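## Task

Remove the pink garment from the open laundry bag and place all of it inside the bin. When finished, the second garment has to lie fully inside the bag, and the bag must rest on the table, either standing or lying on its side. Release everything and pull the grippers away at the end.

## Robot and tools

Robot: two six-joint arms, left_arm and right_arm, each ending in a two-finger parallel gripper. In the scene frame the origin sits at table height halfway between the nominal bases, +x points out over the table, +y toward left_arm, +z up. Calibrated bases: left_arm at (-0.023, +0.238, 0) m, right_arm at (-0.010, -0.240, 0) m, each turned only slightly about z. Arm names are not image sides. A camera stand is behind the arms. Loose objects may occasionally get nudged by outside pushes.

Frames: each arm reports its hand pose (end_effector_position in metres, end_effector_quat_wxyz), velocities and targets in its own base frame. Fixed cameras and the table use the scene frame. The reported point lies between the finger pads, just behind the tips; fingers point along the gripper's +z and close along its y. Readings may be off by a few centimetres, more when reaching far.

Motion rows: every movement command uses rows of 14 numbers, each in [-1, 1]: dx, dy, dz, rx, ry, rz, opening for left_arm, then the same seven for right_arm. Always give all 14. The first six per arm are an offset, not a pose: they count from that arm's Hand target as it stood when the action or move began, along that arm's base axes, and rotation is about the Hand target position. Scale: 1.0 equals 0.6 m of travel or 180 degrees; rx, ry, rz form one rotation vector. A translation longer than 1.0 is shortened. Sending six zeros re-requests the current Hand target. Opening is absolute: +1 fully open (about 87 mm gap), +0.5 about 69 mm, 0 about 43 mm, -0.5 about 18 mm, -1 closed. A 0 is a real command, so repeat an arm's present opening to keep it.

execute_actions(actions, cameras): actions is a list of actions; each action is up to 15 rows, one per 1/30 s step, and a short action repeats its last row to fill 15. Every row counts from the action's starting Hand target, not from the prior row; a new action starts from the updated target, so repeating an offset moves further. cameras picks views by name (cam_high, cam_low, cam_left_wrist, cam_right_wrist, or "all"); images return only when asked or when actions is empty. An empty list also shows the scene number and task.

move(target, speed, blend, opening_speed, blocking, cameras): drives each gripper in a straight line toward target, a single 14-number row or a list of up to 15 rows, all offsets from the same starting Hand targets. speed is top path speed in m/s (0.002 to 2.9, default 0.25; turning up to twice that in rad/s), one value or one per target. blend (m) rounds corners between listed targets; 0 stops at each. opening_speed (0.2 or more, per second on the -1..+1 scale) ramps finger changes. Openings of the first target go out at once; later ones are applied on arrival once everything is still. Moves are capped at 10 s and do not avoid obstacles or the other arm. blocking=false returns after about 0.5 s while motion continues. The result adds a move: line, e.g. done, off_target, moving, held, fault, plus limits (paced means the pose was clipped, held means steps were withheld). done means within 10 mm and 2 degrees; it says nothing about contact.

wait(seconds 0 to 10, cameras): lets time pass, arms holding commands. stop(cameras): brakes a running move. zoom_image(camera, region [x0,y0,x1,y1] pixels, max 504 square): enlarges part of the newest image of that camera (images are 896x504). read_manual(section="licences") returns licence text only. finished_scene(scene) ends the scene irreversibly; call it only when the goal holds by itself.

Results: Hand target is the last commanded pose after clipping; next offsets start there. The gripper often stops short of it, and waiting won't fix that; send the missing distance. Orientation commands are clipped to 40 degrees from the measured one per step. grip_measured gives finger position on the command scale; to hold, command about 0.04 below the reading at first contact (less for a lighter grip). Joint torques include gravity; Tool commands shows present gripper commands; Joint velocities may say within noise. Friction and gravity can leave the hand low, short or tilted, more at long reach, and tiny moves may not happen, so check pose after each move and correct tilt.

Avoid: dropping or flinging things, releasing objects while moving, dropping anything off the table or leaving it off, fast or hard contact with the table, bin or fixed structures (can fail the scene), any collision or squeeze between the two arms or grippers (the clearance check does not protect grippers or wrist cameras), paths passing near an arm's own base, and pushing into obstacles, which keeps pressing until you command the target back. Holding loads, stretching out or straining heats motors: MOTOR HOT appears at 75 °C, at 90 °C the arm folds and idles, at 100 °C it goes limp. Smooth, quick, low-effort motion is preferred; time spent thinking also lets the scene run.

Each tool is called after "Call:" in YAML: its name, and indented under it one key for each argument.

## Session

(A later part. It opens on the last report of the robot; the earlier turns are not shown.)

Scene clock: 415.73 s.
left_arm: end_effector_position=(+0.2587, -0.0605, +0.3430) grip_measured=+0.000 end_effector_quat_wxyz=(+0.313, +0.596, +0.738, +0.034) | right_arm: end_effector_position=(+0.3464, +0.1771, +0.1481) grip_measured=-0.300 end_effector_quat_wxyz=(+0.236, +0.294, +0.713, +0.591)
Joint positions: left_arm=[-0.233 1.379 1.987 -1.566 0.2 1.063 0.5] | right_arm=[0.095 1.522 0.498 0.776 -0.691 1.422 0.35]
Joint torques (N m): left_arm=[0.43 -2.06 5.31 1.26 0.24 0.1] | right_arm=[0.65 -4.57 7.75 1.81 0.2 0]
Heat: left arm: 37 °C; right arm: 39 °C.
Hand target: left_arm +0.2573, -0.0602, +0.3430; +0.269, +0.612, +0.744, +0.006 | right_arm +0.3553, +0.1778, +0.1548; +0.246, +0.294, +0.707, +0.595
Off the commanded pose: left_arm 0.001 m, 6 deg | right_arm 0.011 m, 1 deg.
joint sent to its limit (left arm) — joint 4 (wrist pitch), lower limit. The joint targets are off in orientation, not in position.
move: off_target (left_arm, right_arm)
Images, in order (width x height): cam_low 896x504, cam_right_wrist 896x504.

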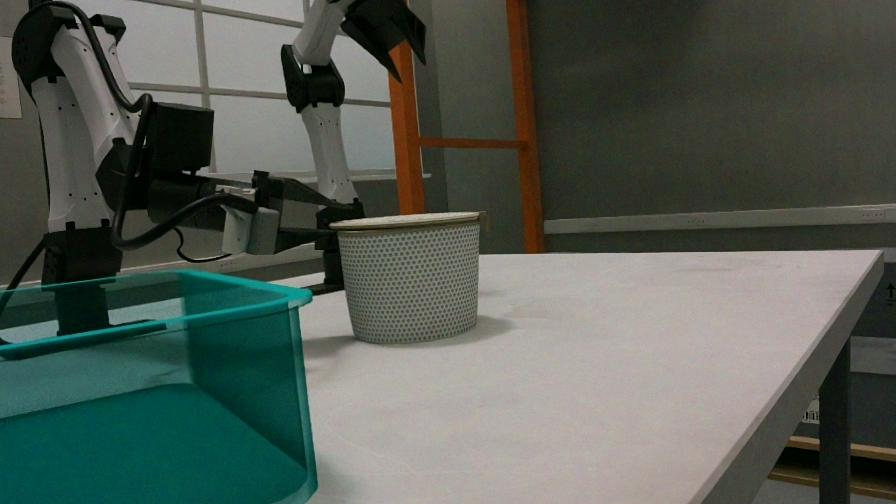

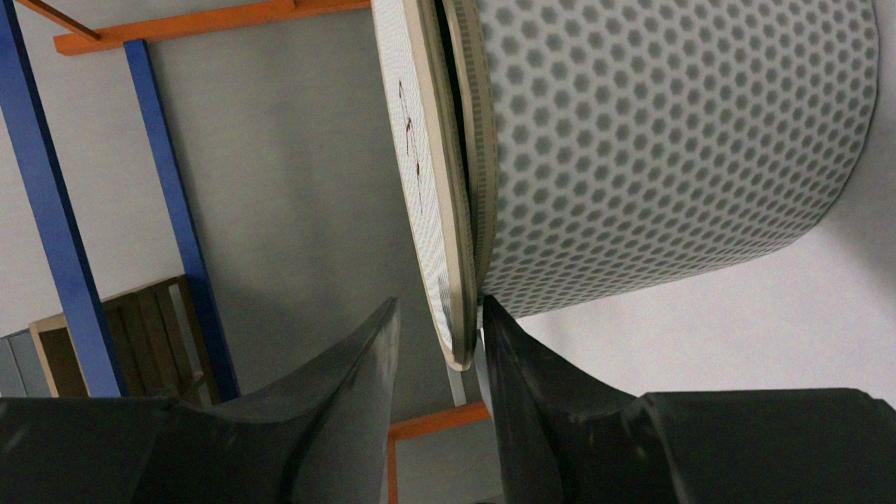

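Call:
move:
  target:
    - [0,0,0,0,0,0,0,0,0,0,0,0,0,-1]
    - [0,0,0,0,0,0,0,-0.008,0,0.042,0,0,0,-1]
    - [0,0,0,0,0,0,0,-0.175,-0.133,0.042,0,0,0,-1]
    - [0,0,0,0,0,0,0,-0.125,-0.093,0.144,-0.083,0.104,0,-1]
    - [0,0,0,0,0,0,0,-0.052,-0.035,0.217,-0.155,0.195,0,-1]
    - [0,0,0,0,0,0,0,0.002,0.007,0.238,-0.2,0.25,0,-1]
  speed: 0.13
  blend: [0,0.01,0.02,0.02,0.02,0]
  cameras: ["all"]

Call:
zoom_image:
  camera: "cam_high"
  region: [370, 150, 520, 310]

Scene clock: 430.47 s.
left_arm: end_effector_position=(+0.2587, -0.0605, +0.3430) grip_measured=+0.000 end_effector_quat_wxyz=(+0.313, +0.596, +0.738, +0.034) | right_arm: end_effector_position=(+0.3536, +0.1811, +0.2958) grip_measured=-0.833 end_effector_quat_wxyz=(+0.065, +0.407, +0.880, +0.236)
Joint positions: left_arm=[-0.233 1.379 1.987 -1.566 0.2 1.063 0.5] | right_arm=[0.258 1.91 2.318 -1.564 -0.276 1.182 0.084]
Joint torques (N m): left_arm=[0.4 -2.06 5.31 1.26 0.24 0.11] | right_arm=[0.61 -7.94 7.66 0.81 0.11 0.07]
Heat: left arm: 36 °C; right arm: 39 °C.
Hand target: left_arm +0.2573, -0.0602, +0.3430; +0.269, +0.612, +0.744, +0.006 | right_arm +0.3565, +0.1820, +0.2976; +0.039, +0.407, +0.891, +0.197
Off the commanded pose: left_arm 0.001 m, 6 deg | right_arm 0.004 m, 5 deg.
joint sent to its limit (left arm) — joint 4 (wrist pitch), lower limit. The joint targets are off in orientation, not in position.
joint sent to its limit (right arm) — joint 4 (wrist pitch), lower limit. The joint targets are off in orientation, not in position.
move: off_target (left_arm, right_arm)

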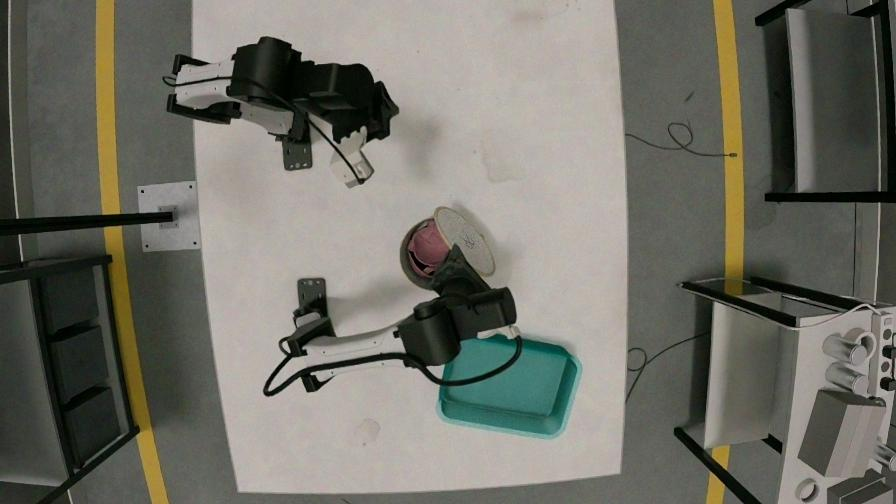

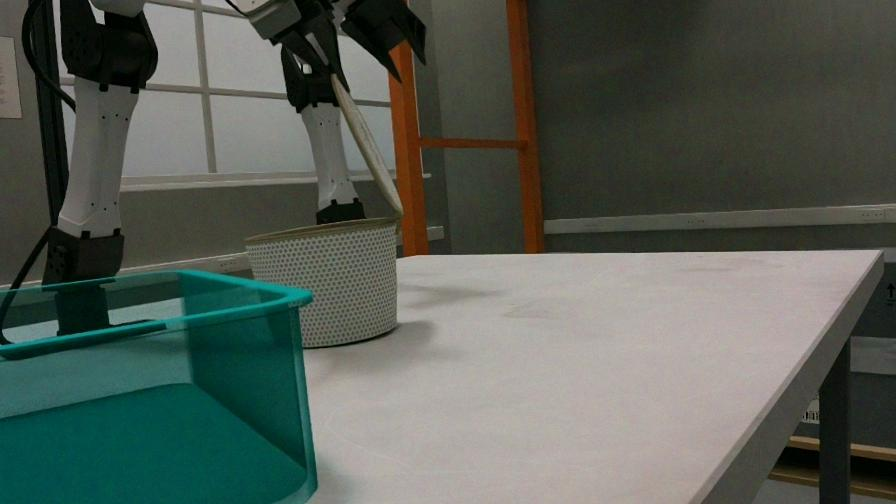

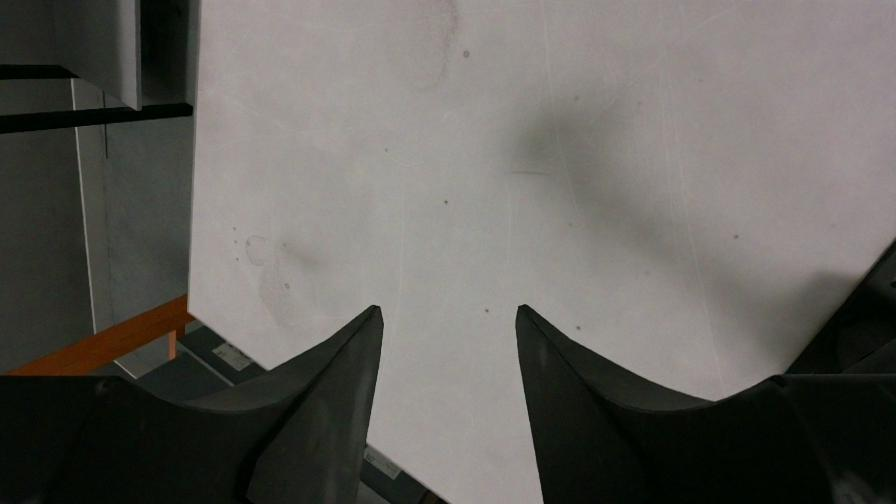

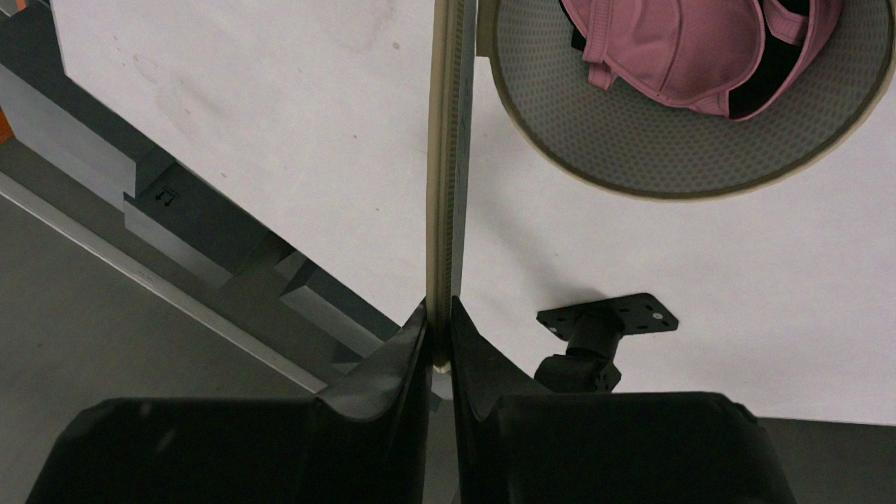

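Scaled by 3.150 from the camera's 896x504 image, which has a finer 1280x720 frame.

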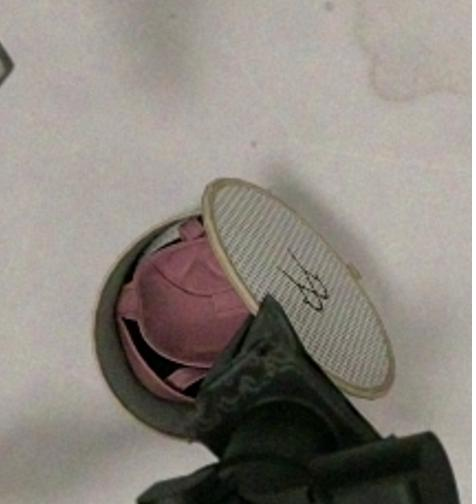

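Call:
move:
  target: [0.062,-0.167,-0.197,-0.308,-0.144,-0.027,-0.2,0,0,0,0,0,0,-1]
  speed: 0.3
  cameras: ["all"]

Call:
zoom_image:
  camera: "cam_high"
  region: [370, 130, 520, 290]

Scene clock: 451.63 s.
left_arm: end_effector_position=(+0.2937, -0.1593, +0.2256) grip_measured=-0.200 end_effector_quat_wxyz=(+0.673, +0.436, +0.558, -0.215) | right_arm: end_effector_position=(+0.3536, +0.1811, +0.2958) grip_measured=-0.833 end_effector_quat_wxyz=(+0.064, +0.407, +0.880, +0.236)
Joint positions: left_arm=[-0.123 0.947 0.457 0.486 0.849 0.357 0.4] | right_arm=[0.258 1.91 2.318 -1.564 -0.276 1.183 0.084]
Joint torques (N m): left_arm=[-0.5 -0.58 6.6 1.79 -0.13 -0.16] | right_arm=[0.62 -7.94 7.66 0.83 0.1 0.07]
Motor temperatures (°C): left_arm=[21 29 34 36 18 20 19] | right_arm=[19 38 40 28 21 22 21]
Heat: left arm: 36 °C; right arm: 40 °C.
Hand target: left_arm +0.2945, -0.1604, +0.2247; +0.674, +0.431, +0.559, -0.217 | right_arm +0.3564, +0.1820, +0.2976; +0.038, +0.407, +0.891, +0.197
Off the commanded pose: left_arm 0.002 m, 1 deg | right_arm 0.004 m, 5 deg.
joint sent to its limit (right arm) — joint 4 (wrist pitch), lower limit. The joint targets are off in orientation, not in position.
move: off_target (right_arm)

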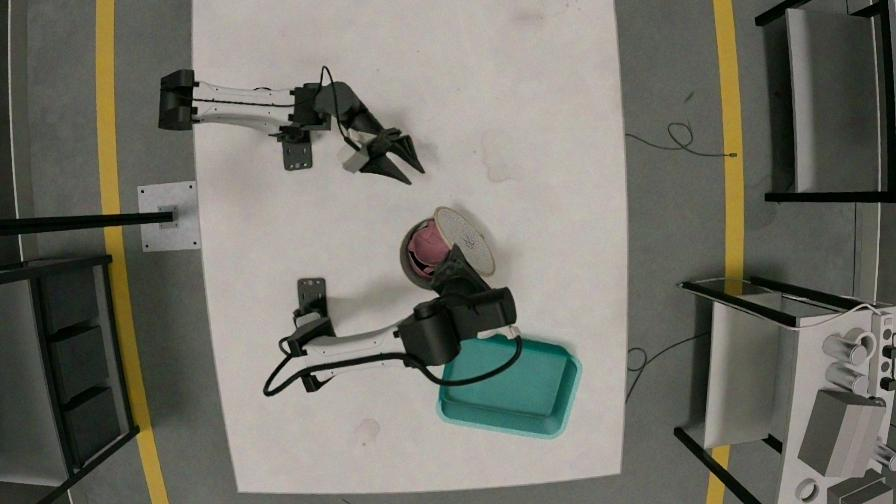

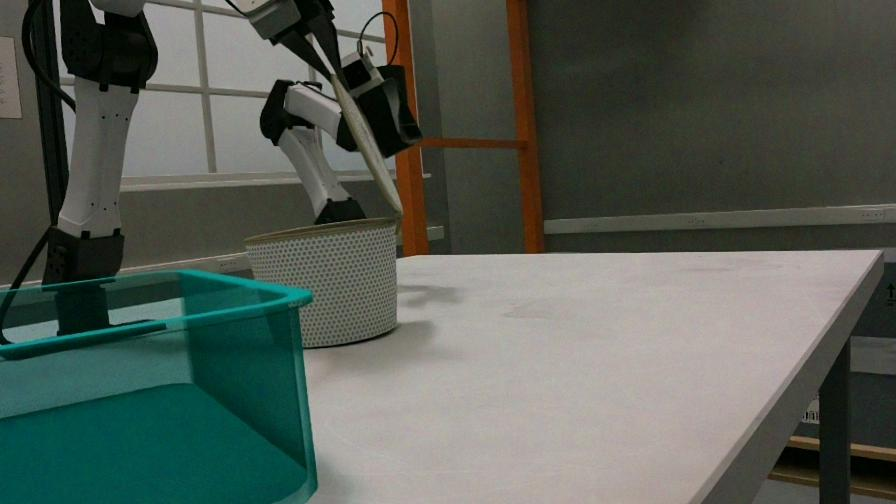

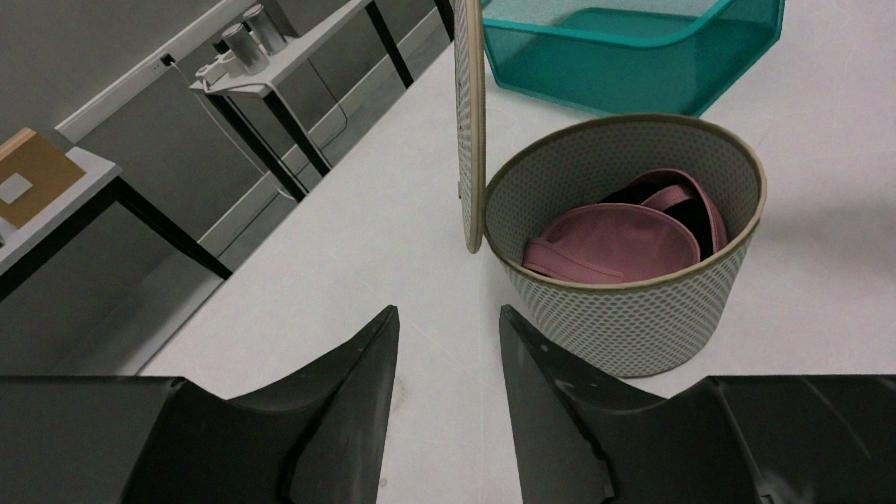

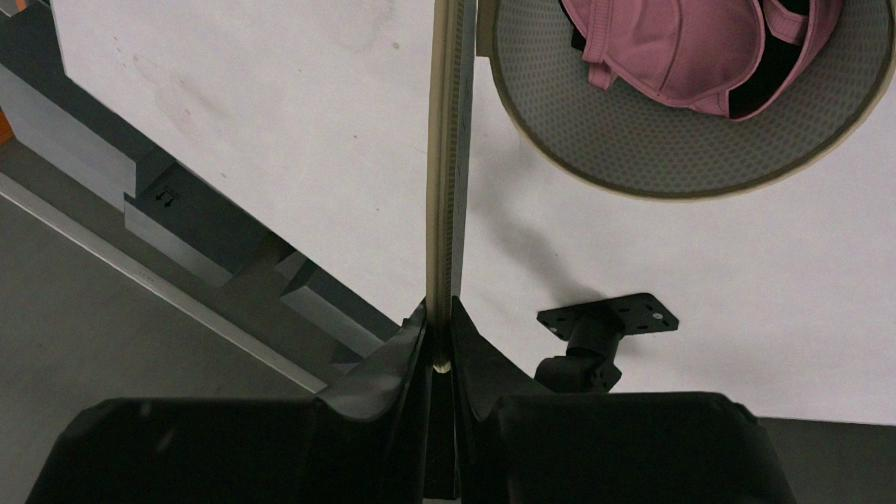

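Scaled by 3.150 from the camera's 896x504 image, which has a finer 1280x720 frame.

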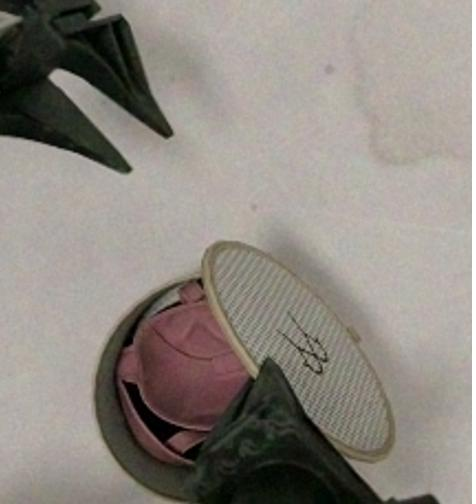

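Call:
move:
  target:
    - [0.072,-0.122,-0.005,0,0,0,-0.2,0,0,0,0,0,0,-1]
    - [0.072,-0.122,-0.005,0,0,0,-1,0,0,0,0,0,0,-1]
  speed: 0.15
  opening_speed: 1.5
  cameras: ["all"]

Scene clock: 460.57 s.
left_arm: end_effector_position=(+0.3327, -0.2302, +0.2107) grip_measured=-0.844 end_effector_quat_wxyz=(+0.664, +0.436, +0.567, -0.218) | right_arm: end_effector_position=(+0.3533, +0.1809, +0.2956) grip_measured=-0.833 end_effector_quat_wxyz=(+0.064, +0.407, +0.880, +0.235)
Joint positions: left_arm=[-0.398 1.264 0.578 0.657 0.574 0.355 0.078] | right_arm=[0.258 1.91 2.318 -1.565 -0.276 1.183 0.084]
Joint velocities: left_arm=[-0.002 -0.002 0.002 -0.154 -0.022 0.007 -0.002] | right_arm=[within noise]
Joint torques (N m): left_arm=[-0.49 -2.5 9.25 1.92 -0.11 -0.12] | right_arm=[0.61 -7.94 7.66 0.84 0.1 0.07]
Heat: left arm: 37 °C; right arm: 41 °C.
Hand target: left_arm +0.3377, -0.2335, +0.2217; +0.674, +0.431, +0.559, -0.217 | right_arm +0.3564, +0.1820, +0.2976; +0.038, +0.407, +0.891, +0.197
Off the commanded pose: left_arm 0.013 m, 2 deg | right_arm 0.004 m, 5 deg.
joint sent to its limit (right arm) — joint 4 (wrist pitch), lower limit. The joint targets are off in orientation, not in position.
move: off_target (left_arm, right_arm); target 2's new opening was sent with left_arm's hand 0.013 m and 2 deg from that target

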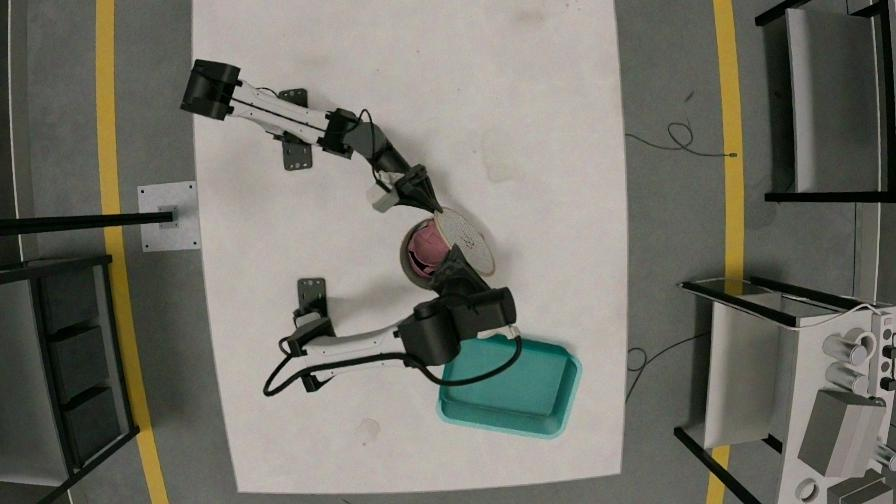

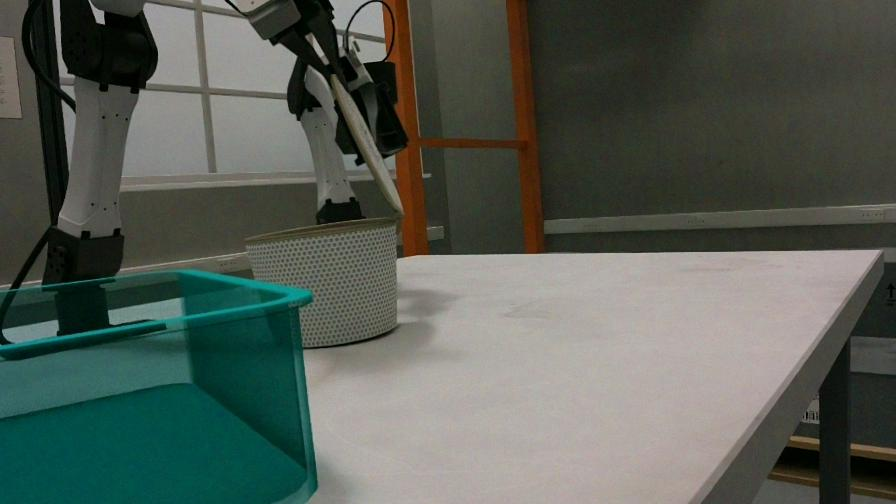

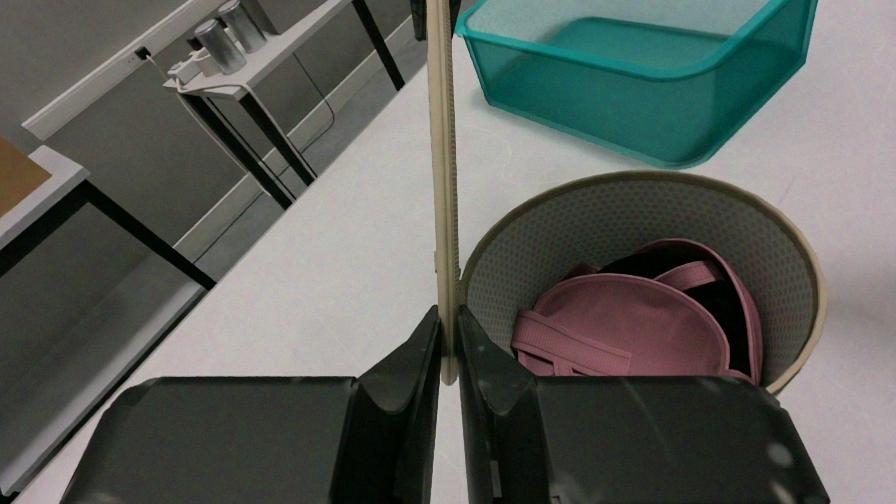

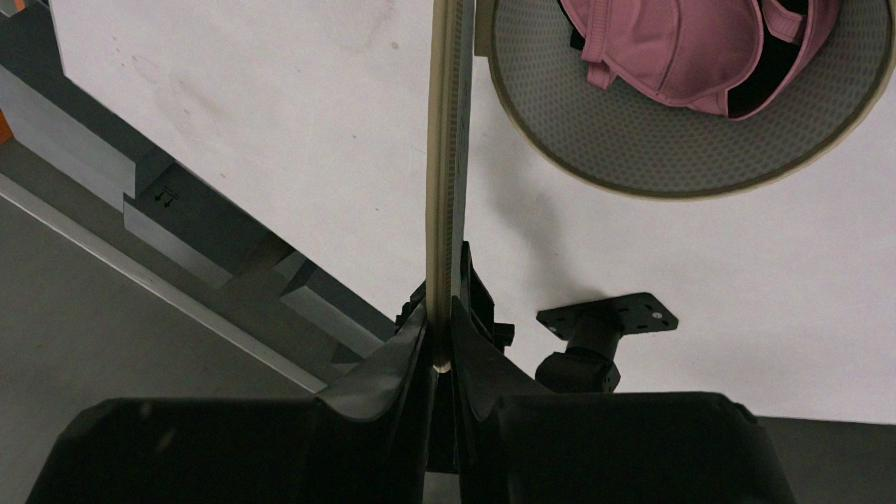

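Call:
move:
  target:
    - [0,0,0,0,0,0,-1,0,0,0,0,0,0,-0.3]
    - [0,0,0,0,0,0,-1,-0.04,-0.05,0.1,0,0,0,-0.3]
    - [0.04,0.027,0.008,-0.063,0.092,0,-1,-0.09,-0.07,0.0,-0.045,-0.016,-0.033,-0.3]
    - [0.04,0.027,0.008,-0.063,0.092,0,-1,-0.077,-0.028,-0.15,-0.045,-0.016,-0.033,-0.1]
  speed: 0.2
  cameras: ["all"]

Call:
zoom_image:
  camera: "cam_right_wrist"
  region: [250, 0, 750, 400]

Scene clock: 483.87 s.
left_arm: end_effector_position=(+0.3573, -0.2162, +0.2145) grip_measured=-0.844 end_effector_quat_wxyz=(+0.617, +0.327, +0.637, -0.327) | right_arm: end_effector_position=(+0.3101, +0.1662, +0.2018) grip_measured=-0.100 end_effector_quat_wxyz=(+0.085, +0.441, +0.883, +0.135)
Joint positions: left_arm=[-0.275 1.367 0.68 0.656 0.686 0.009 0.078] | right_arm=[0.347 1.643 1.656 -1.27 -0.062 1.284 0.45]
Joint torques (N m): left_arm=[0.46 -3.64 9.44 1.86 0.11 -0.12] | right_arm=[0.61 -9.96 5.38 0.89 0.24 0.07]
Heat: left arm: 38 °C; right arm: 40 °C.
Hand target: left_arm +0.3617, -0.2174, +0.2266; +0.626, +0.327, +0.626, -0.330 | right_arm +0.3103, +0.1653, +0.2077; +0.100, +0.444, +0.879, +0.142
Off the commanded pose: left_arm 0.013 m, 2 deg | right_arm 0.006 m, 2 deg.
move: off_target (left_arm)

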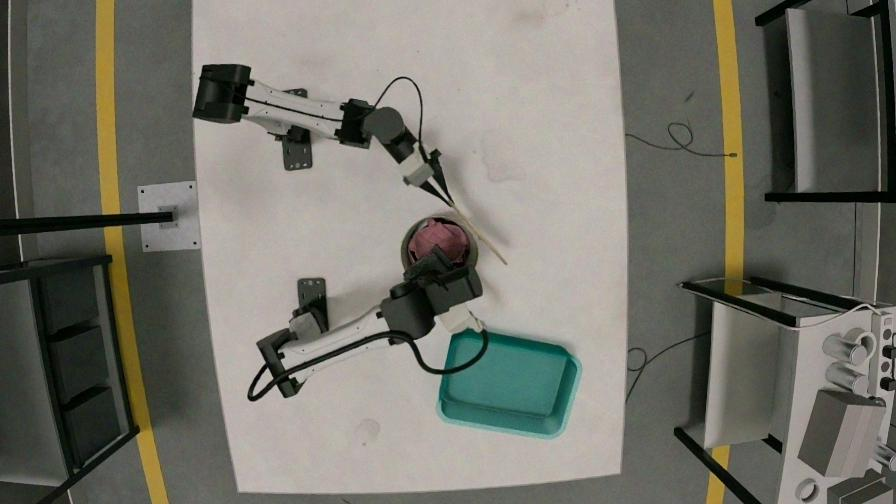

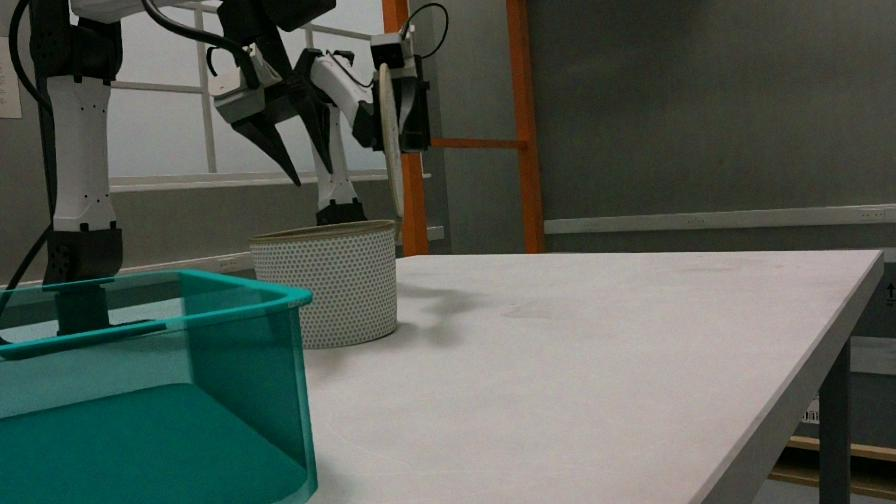

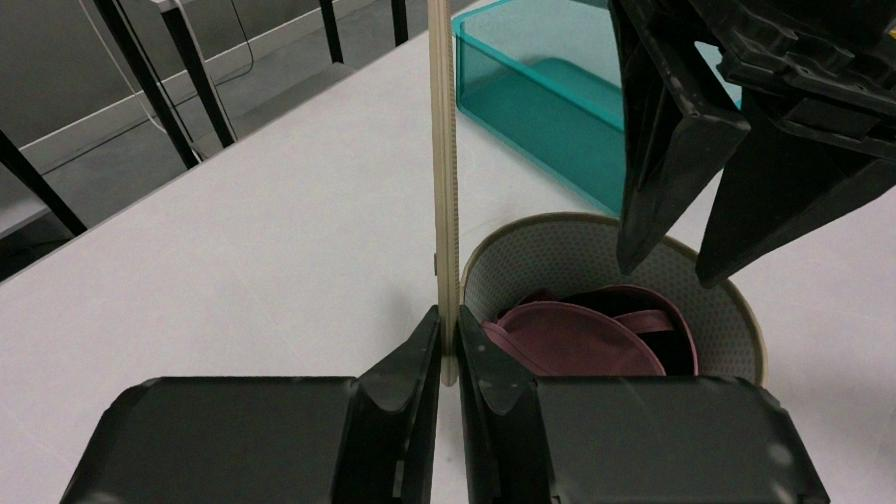

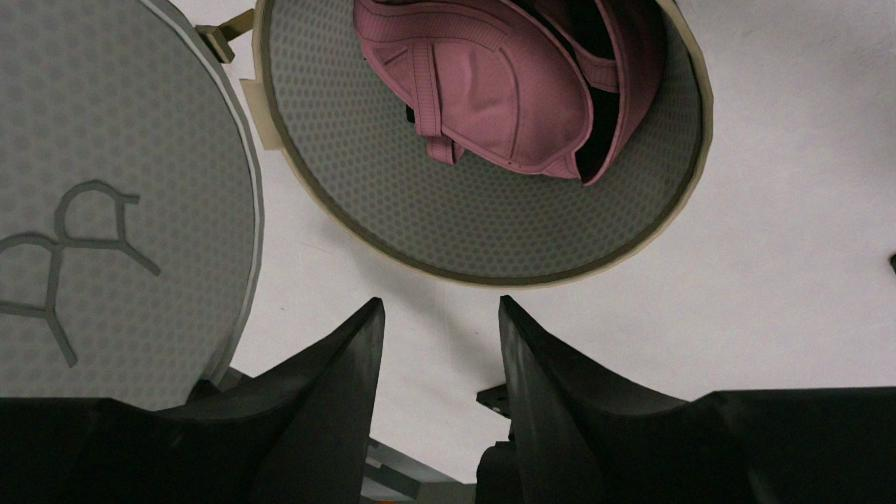

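Scaled by 1.008 from the camera's 896x504 image, which has a finer 1280x720 frame.

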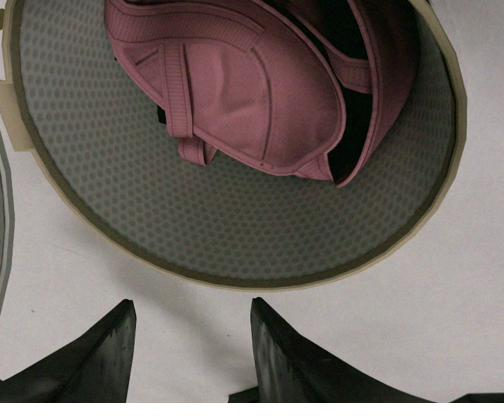

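Call:
move:
  target:
    - [0,0,0,0,0,0,-1,0.058,0.035,-0.08,-0.053,-0.04,0,0]
    - [0,0,0,0,0,0,-1,0.06,0.036,-0.187,-0.053,-0.04,0,0]
  speed: 0.15
  blend: 0.01
  cameras: ["all"]

Call:
zoom_image:
  camera: "cam_right_wrist"
  region: [250, 80, 700, 480]

Scene clock: 521.67 s.
left_arm: end_effector_position=(+0.3573, -0.2162, +0.2145) grip_measured=-0.844 end_effector_quat_wxyz=(+0.617, +0.327, +0.637, -0.327) | right_arm: end_effector_position=(+0.3438, +0.1865, +0.0996) grip_measured=+0.000 end_effector_quat_wxyz=(+0.186, +0.421, +0.882, +0.099)
Joint positions: left_arm=[-0.275 1.367 0.68 0.656 0.686 0.009 0.078] | right_arm=[0.472 1.701 1.313 -0.793 0.173 1.328 0.5]
Joint torques (N m): left_arm=[0.47 -3.63 9.44 1.85 0.11 -0.13] | right_arm=[0.61 -7.45 6.04 1.02 0.34 0.07]
Motor temperatures (°C): left_arm=[21 29 39 38 18 20 21] | right_arm=[19 41 38 26 21 22 21]
Heat: left arm: 39 °C; right arm: 41 °C.
Hand target: left_arm +0.3617, -0.2174, +0.2266; +0.626, +0.327, +0.626, -0.330 | right_arm +0.3463, +0.1868, +0.0955; +0.191, +0.424, +0.880, +0.096
Off the commanded pose: left_arm 0.013 m, 2 deg | right_arm 0.005 m, 1 deg.
move: off_target (left_arm)

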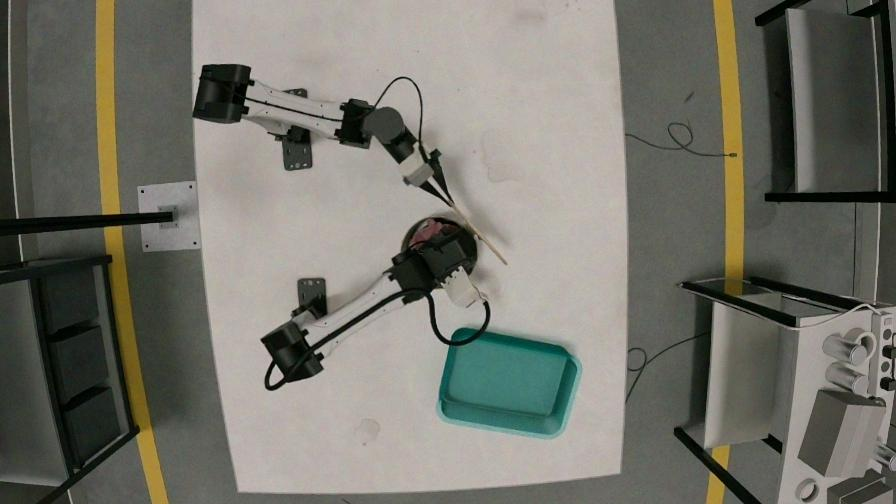

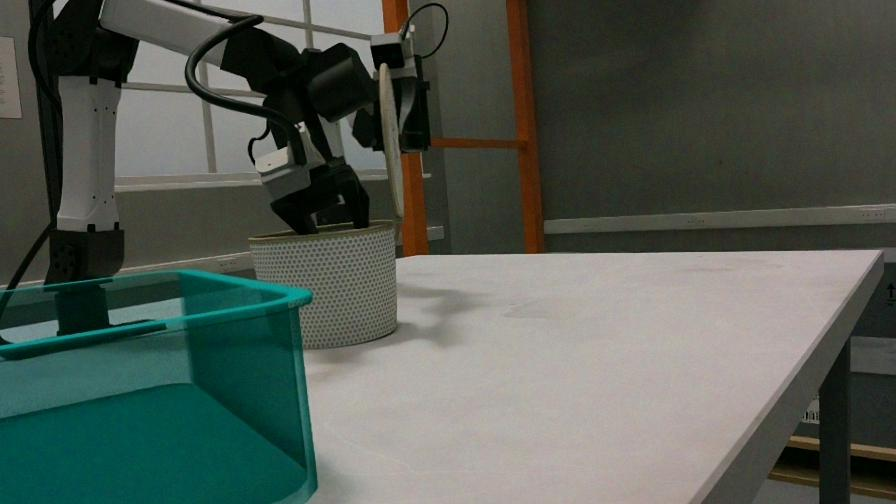

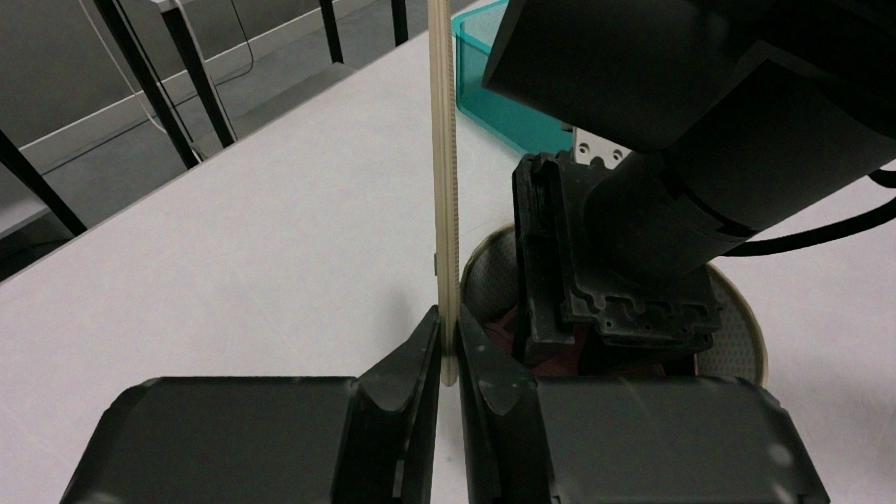

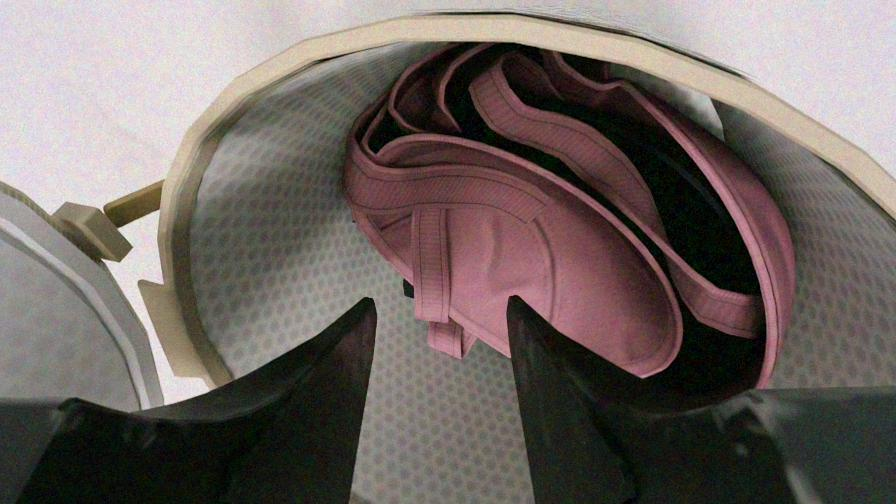

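Scaled by 1.120 from the camera's 896x504 image, which has a finer 1280x720 frame.

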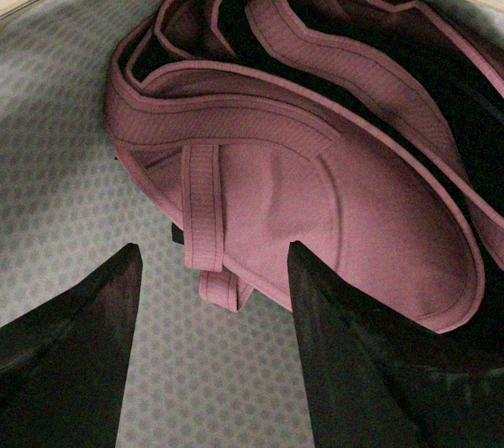

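Call:
move:
  target:
    - [0,0,0,0,0,0,-1,0.03,0.004,-0.056,0,0,0,0]
    - [0,0,0,0,0,0,-1,0.03,0.004,-0.056,0,0,0,-1]
    - [0,0,0,0,0,0,-1,0.02,0.0,0.05,0,0,0,-1]
  speed: 0.08
  opening_speed: 1
  cameras: ["all"]

Call:
zoom_image:
  camera: "cam_right_wrist"
  region: [250, 80, 700, 480]

Scene clock: 544.00 s.
left_arm: end_effector_position=(+0.3577, -0.2156, +0.2145) grip_measured=-0.844 end_effector_quat_wxyz=(+0.617, +0.326, +0.637, -0.327) | right_arm: end_effector_position=(+0.3551, +0.1883, +0.1089) grip_measured=-0.997 end_effector_quat_wxyz=(+0.178, +0.425, +0.883, +0.087)
Joint positions: left_arm=[-0.273 1.367 0.68 0.656 0.686 0.007 0.078] | right_arm=[0.463 1.762 1.432 -0.879 0.173 1.328 0.001]
Joint torques (N m): left_arm=[0.31 -3.66 9.42 1.85 0.11 -0.11] | right_arm=[0.05 -11.17 8.68 0.6 0.3 -0.08]
Heat: left arm: 40 °C; right arm: 41 °C.
Hand target: left_arm +0.3618, -0.2172, +0.2266; +0.626, +0.327, +0.626, -0.330 | right_arm +0.3583, +0.1868, +0.1254; +0.191, +0.424, +0.880, +0.096
Off the commanded pose: left_arm 0.013 m, 2 deg | right_arm 0.017 m, 2 deg.
move: off_target (left_arm, right_arm)

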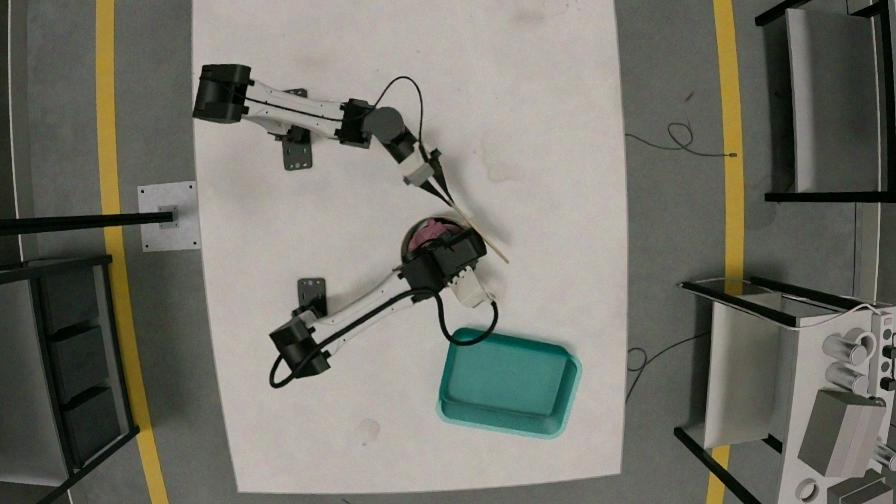

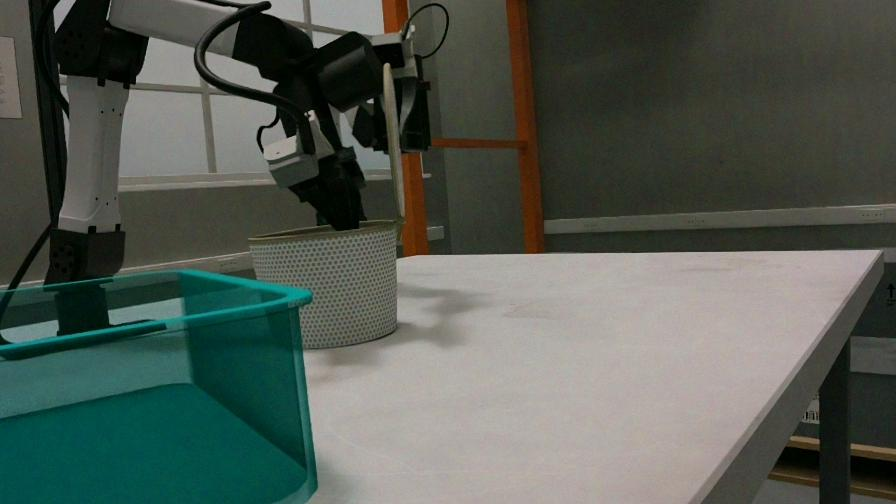

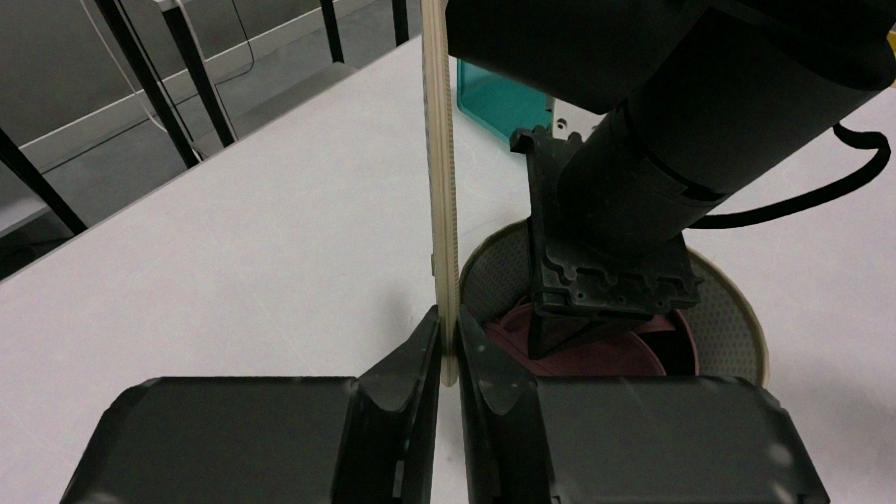

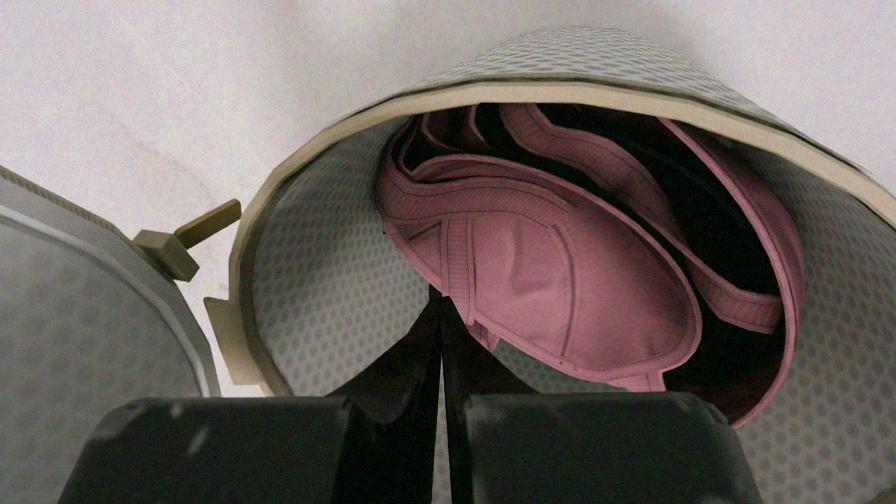

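Scaled by 1.120 from the camera's 896x504 image, which has a finer 1280x720 frame.

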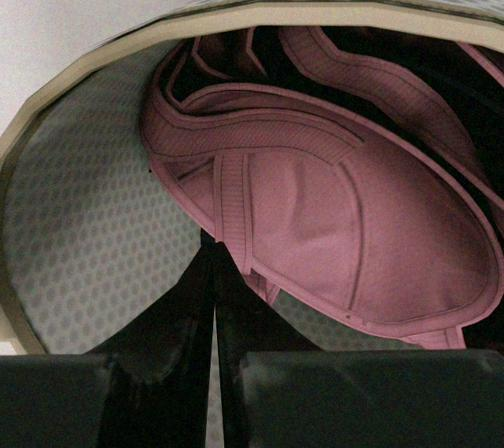

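Call:
move:
  target:
    - [0,0,0,0,0,0,-1,0,0,0,0,0,0,0]
    - [0,0,0,0,0,0,-1,0.023,0.012,-0.115,0,0,0,0]
  speed: 0.1
  cameras: ["cam_right_wrist"]

Call:
zoom_image:
  camera: "cam_right_wrist"
  region: [250, 80, 700, 480]

Scene clock: 549.97 s.
left_arm: end_effector_position=(+0.3577, -0.2156, +0.2145) grip_measured=-0.844 end_effector_quat_wxyz=(+0.617, +0.326, +0.637, -0.327) | right_arm: end_effector_position=(+0.3686, +0.1950, +0.0620) grip_measured=+0.000 end_effector_quat_wxyz=(+0.187, +0.425, +0.881, +0.098)
Joint positions: left_arm=[-0.273 1.367 0.68 0.656 0.686 0.007 0.078] | right_arm=[0.463 1.827 1.312 -0.666 0.173 1.328 0.5]
Joint torques (N m): left_arm=[0.32 -3.66 9.47 1.85 0.11 -0.11] | right_arm=[0.1 -8.12 5.83 1.04 0.3 -0.08]
Heat: left arm: 40 °C; right arm: 42 °C.
Hand target: left_arm +0.3618, -0.2172, +0.2266; +0.626, +0.327, +0.626, -0.330 | right_arm +0.3721, +0.1940, +0.0564; +0.191, +0.424, +0.880, +0.096
Off the commanded pose: left_arm 0.013 m, 2 deg | right_arm 0.007 m, 1 deg.
move: off_target (left_arm)
Images, in order (width x height): cam_right_wrist 896x504.

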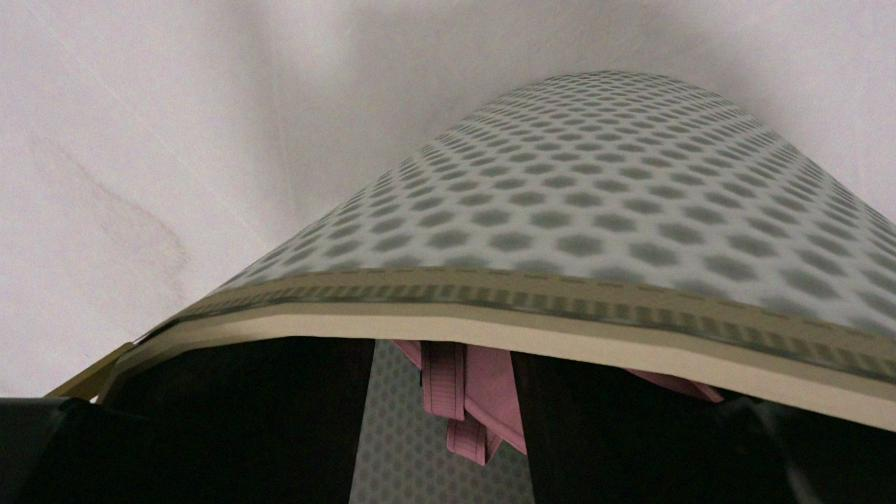

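Scaled by 1.120 from the camera's 896x504 image, which has a finer 1280x720 frame.

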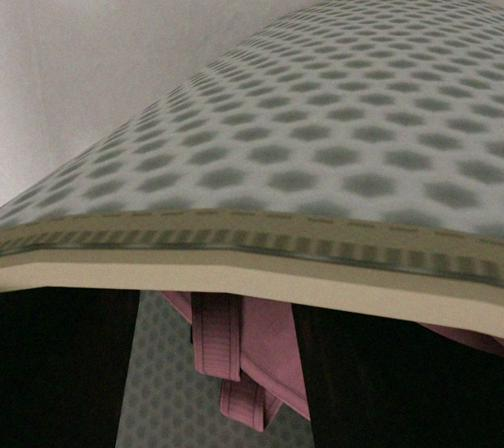

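Call:
move:
  target:
    - [0,0,0,0,0,0,-1,0,0,0,0,0,0,-1]
    - [0,0,0,0,0,0,-1,-0.02,-0.01,0.14,0,0,0,-1]
  speed: 0.1
  opening_speed: 1
  cameras: ["cam_right_wrist"]

Scene clock: 556.90 s.
left_arm: end_effector_position=(+0.3583, -0.2146, +0.2145) grip_measured=-0.844 end_effector_quat_wxyz=(+0.617, +0.324, +0.638, -0.326) | right_arm: end_effector_position=(+0.3573, +0.1894, +0.1237) grip_measured=-0.997 end_effector_quat_wxyz=(+0.178, +0.425, +0.884, +0.086)
Joint positions: left_arm=[-0.271 1.367 0.68 0.656 0.685 0.004 0.078] | right_arm=[0.463 1.769 1.499 -0.941 0.173 1.328 0.001]
Joint torques (N m): left_arm=[0.09 -3.69 9.46 1.85 0.12 -0.09] | right_arm=[0.12 -11.19 8.77 0.66 0.3 -0.07]
Heat: left arm: 40 °C; right arm: 41 °C.
Hand target: left_arm +0.3617, -0.2174, +0.2266; +0.626, +0.327, +0.626, -0.331 | right_arm +0.3601, +0.1880, +0.1403; +0.191, +0.424, +0.880, +0.096
Off the commanded pose: left_arm 0.013 m, 2 deg | right_arm 0.017 m, 2 deg.
move: off_target (left_arm, right_arm)
Images, in order (width x height): cam_right_wrist 896x504.

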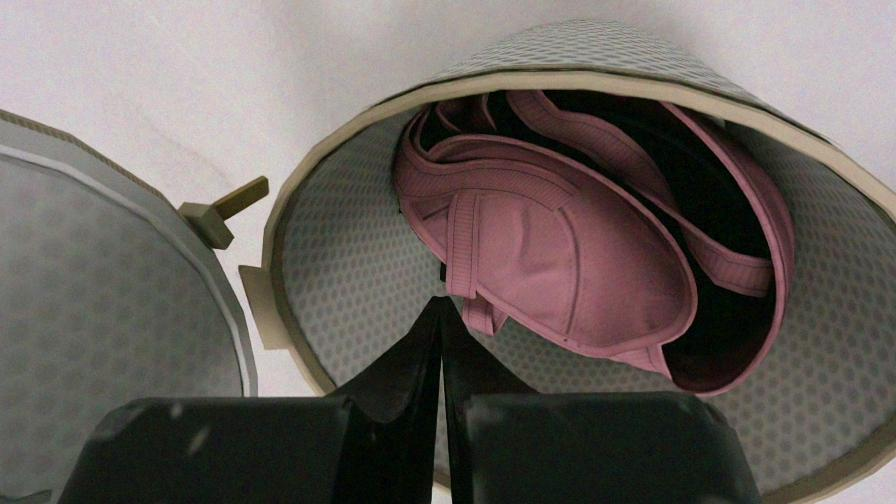

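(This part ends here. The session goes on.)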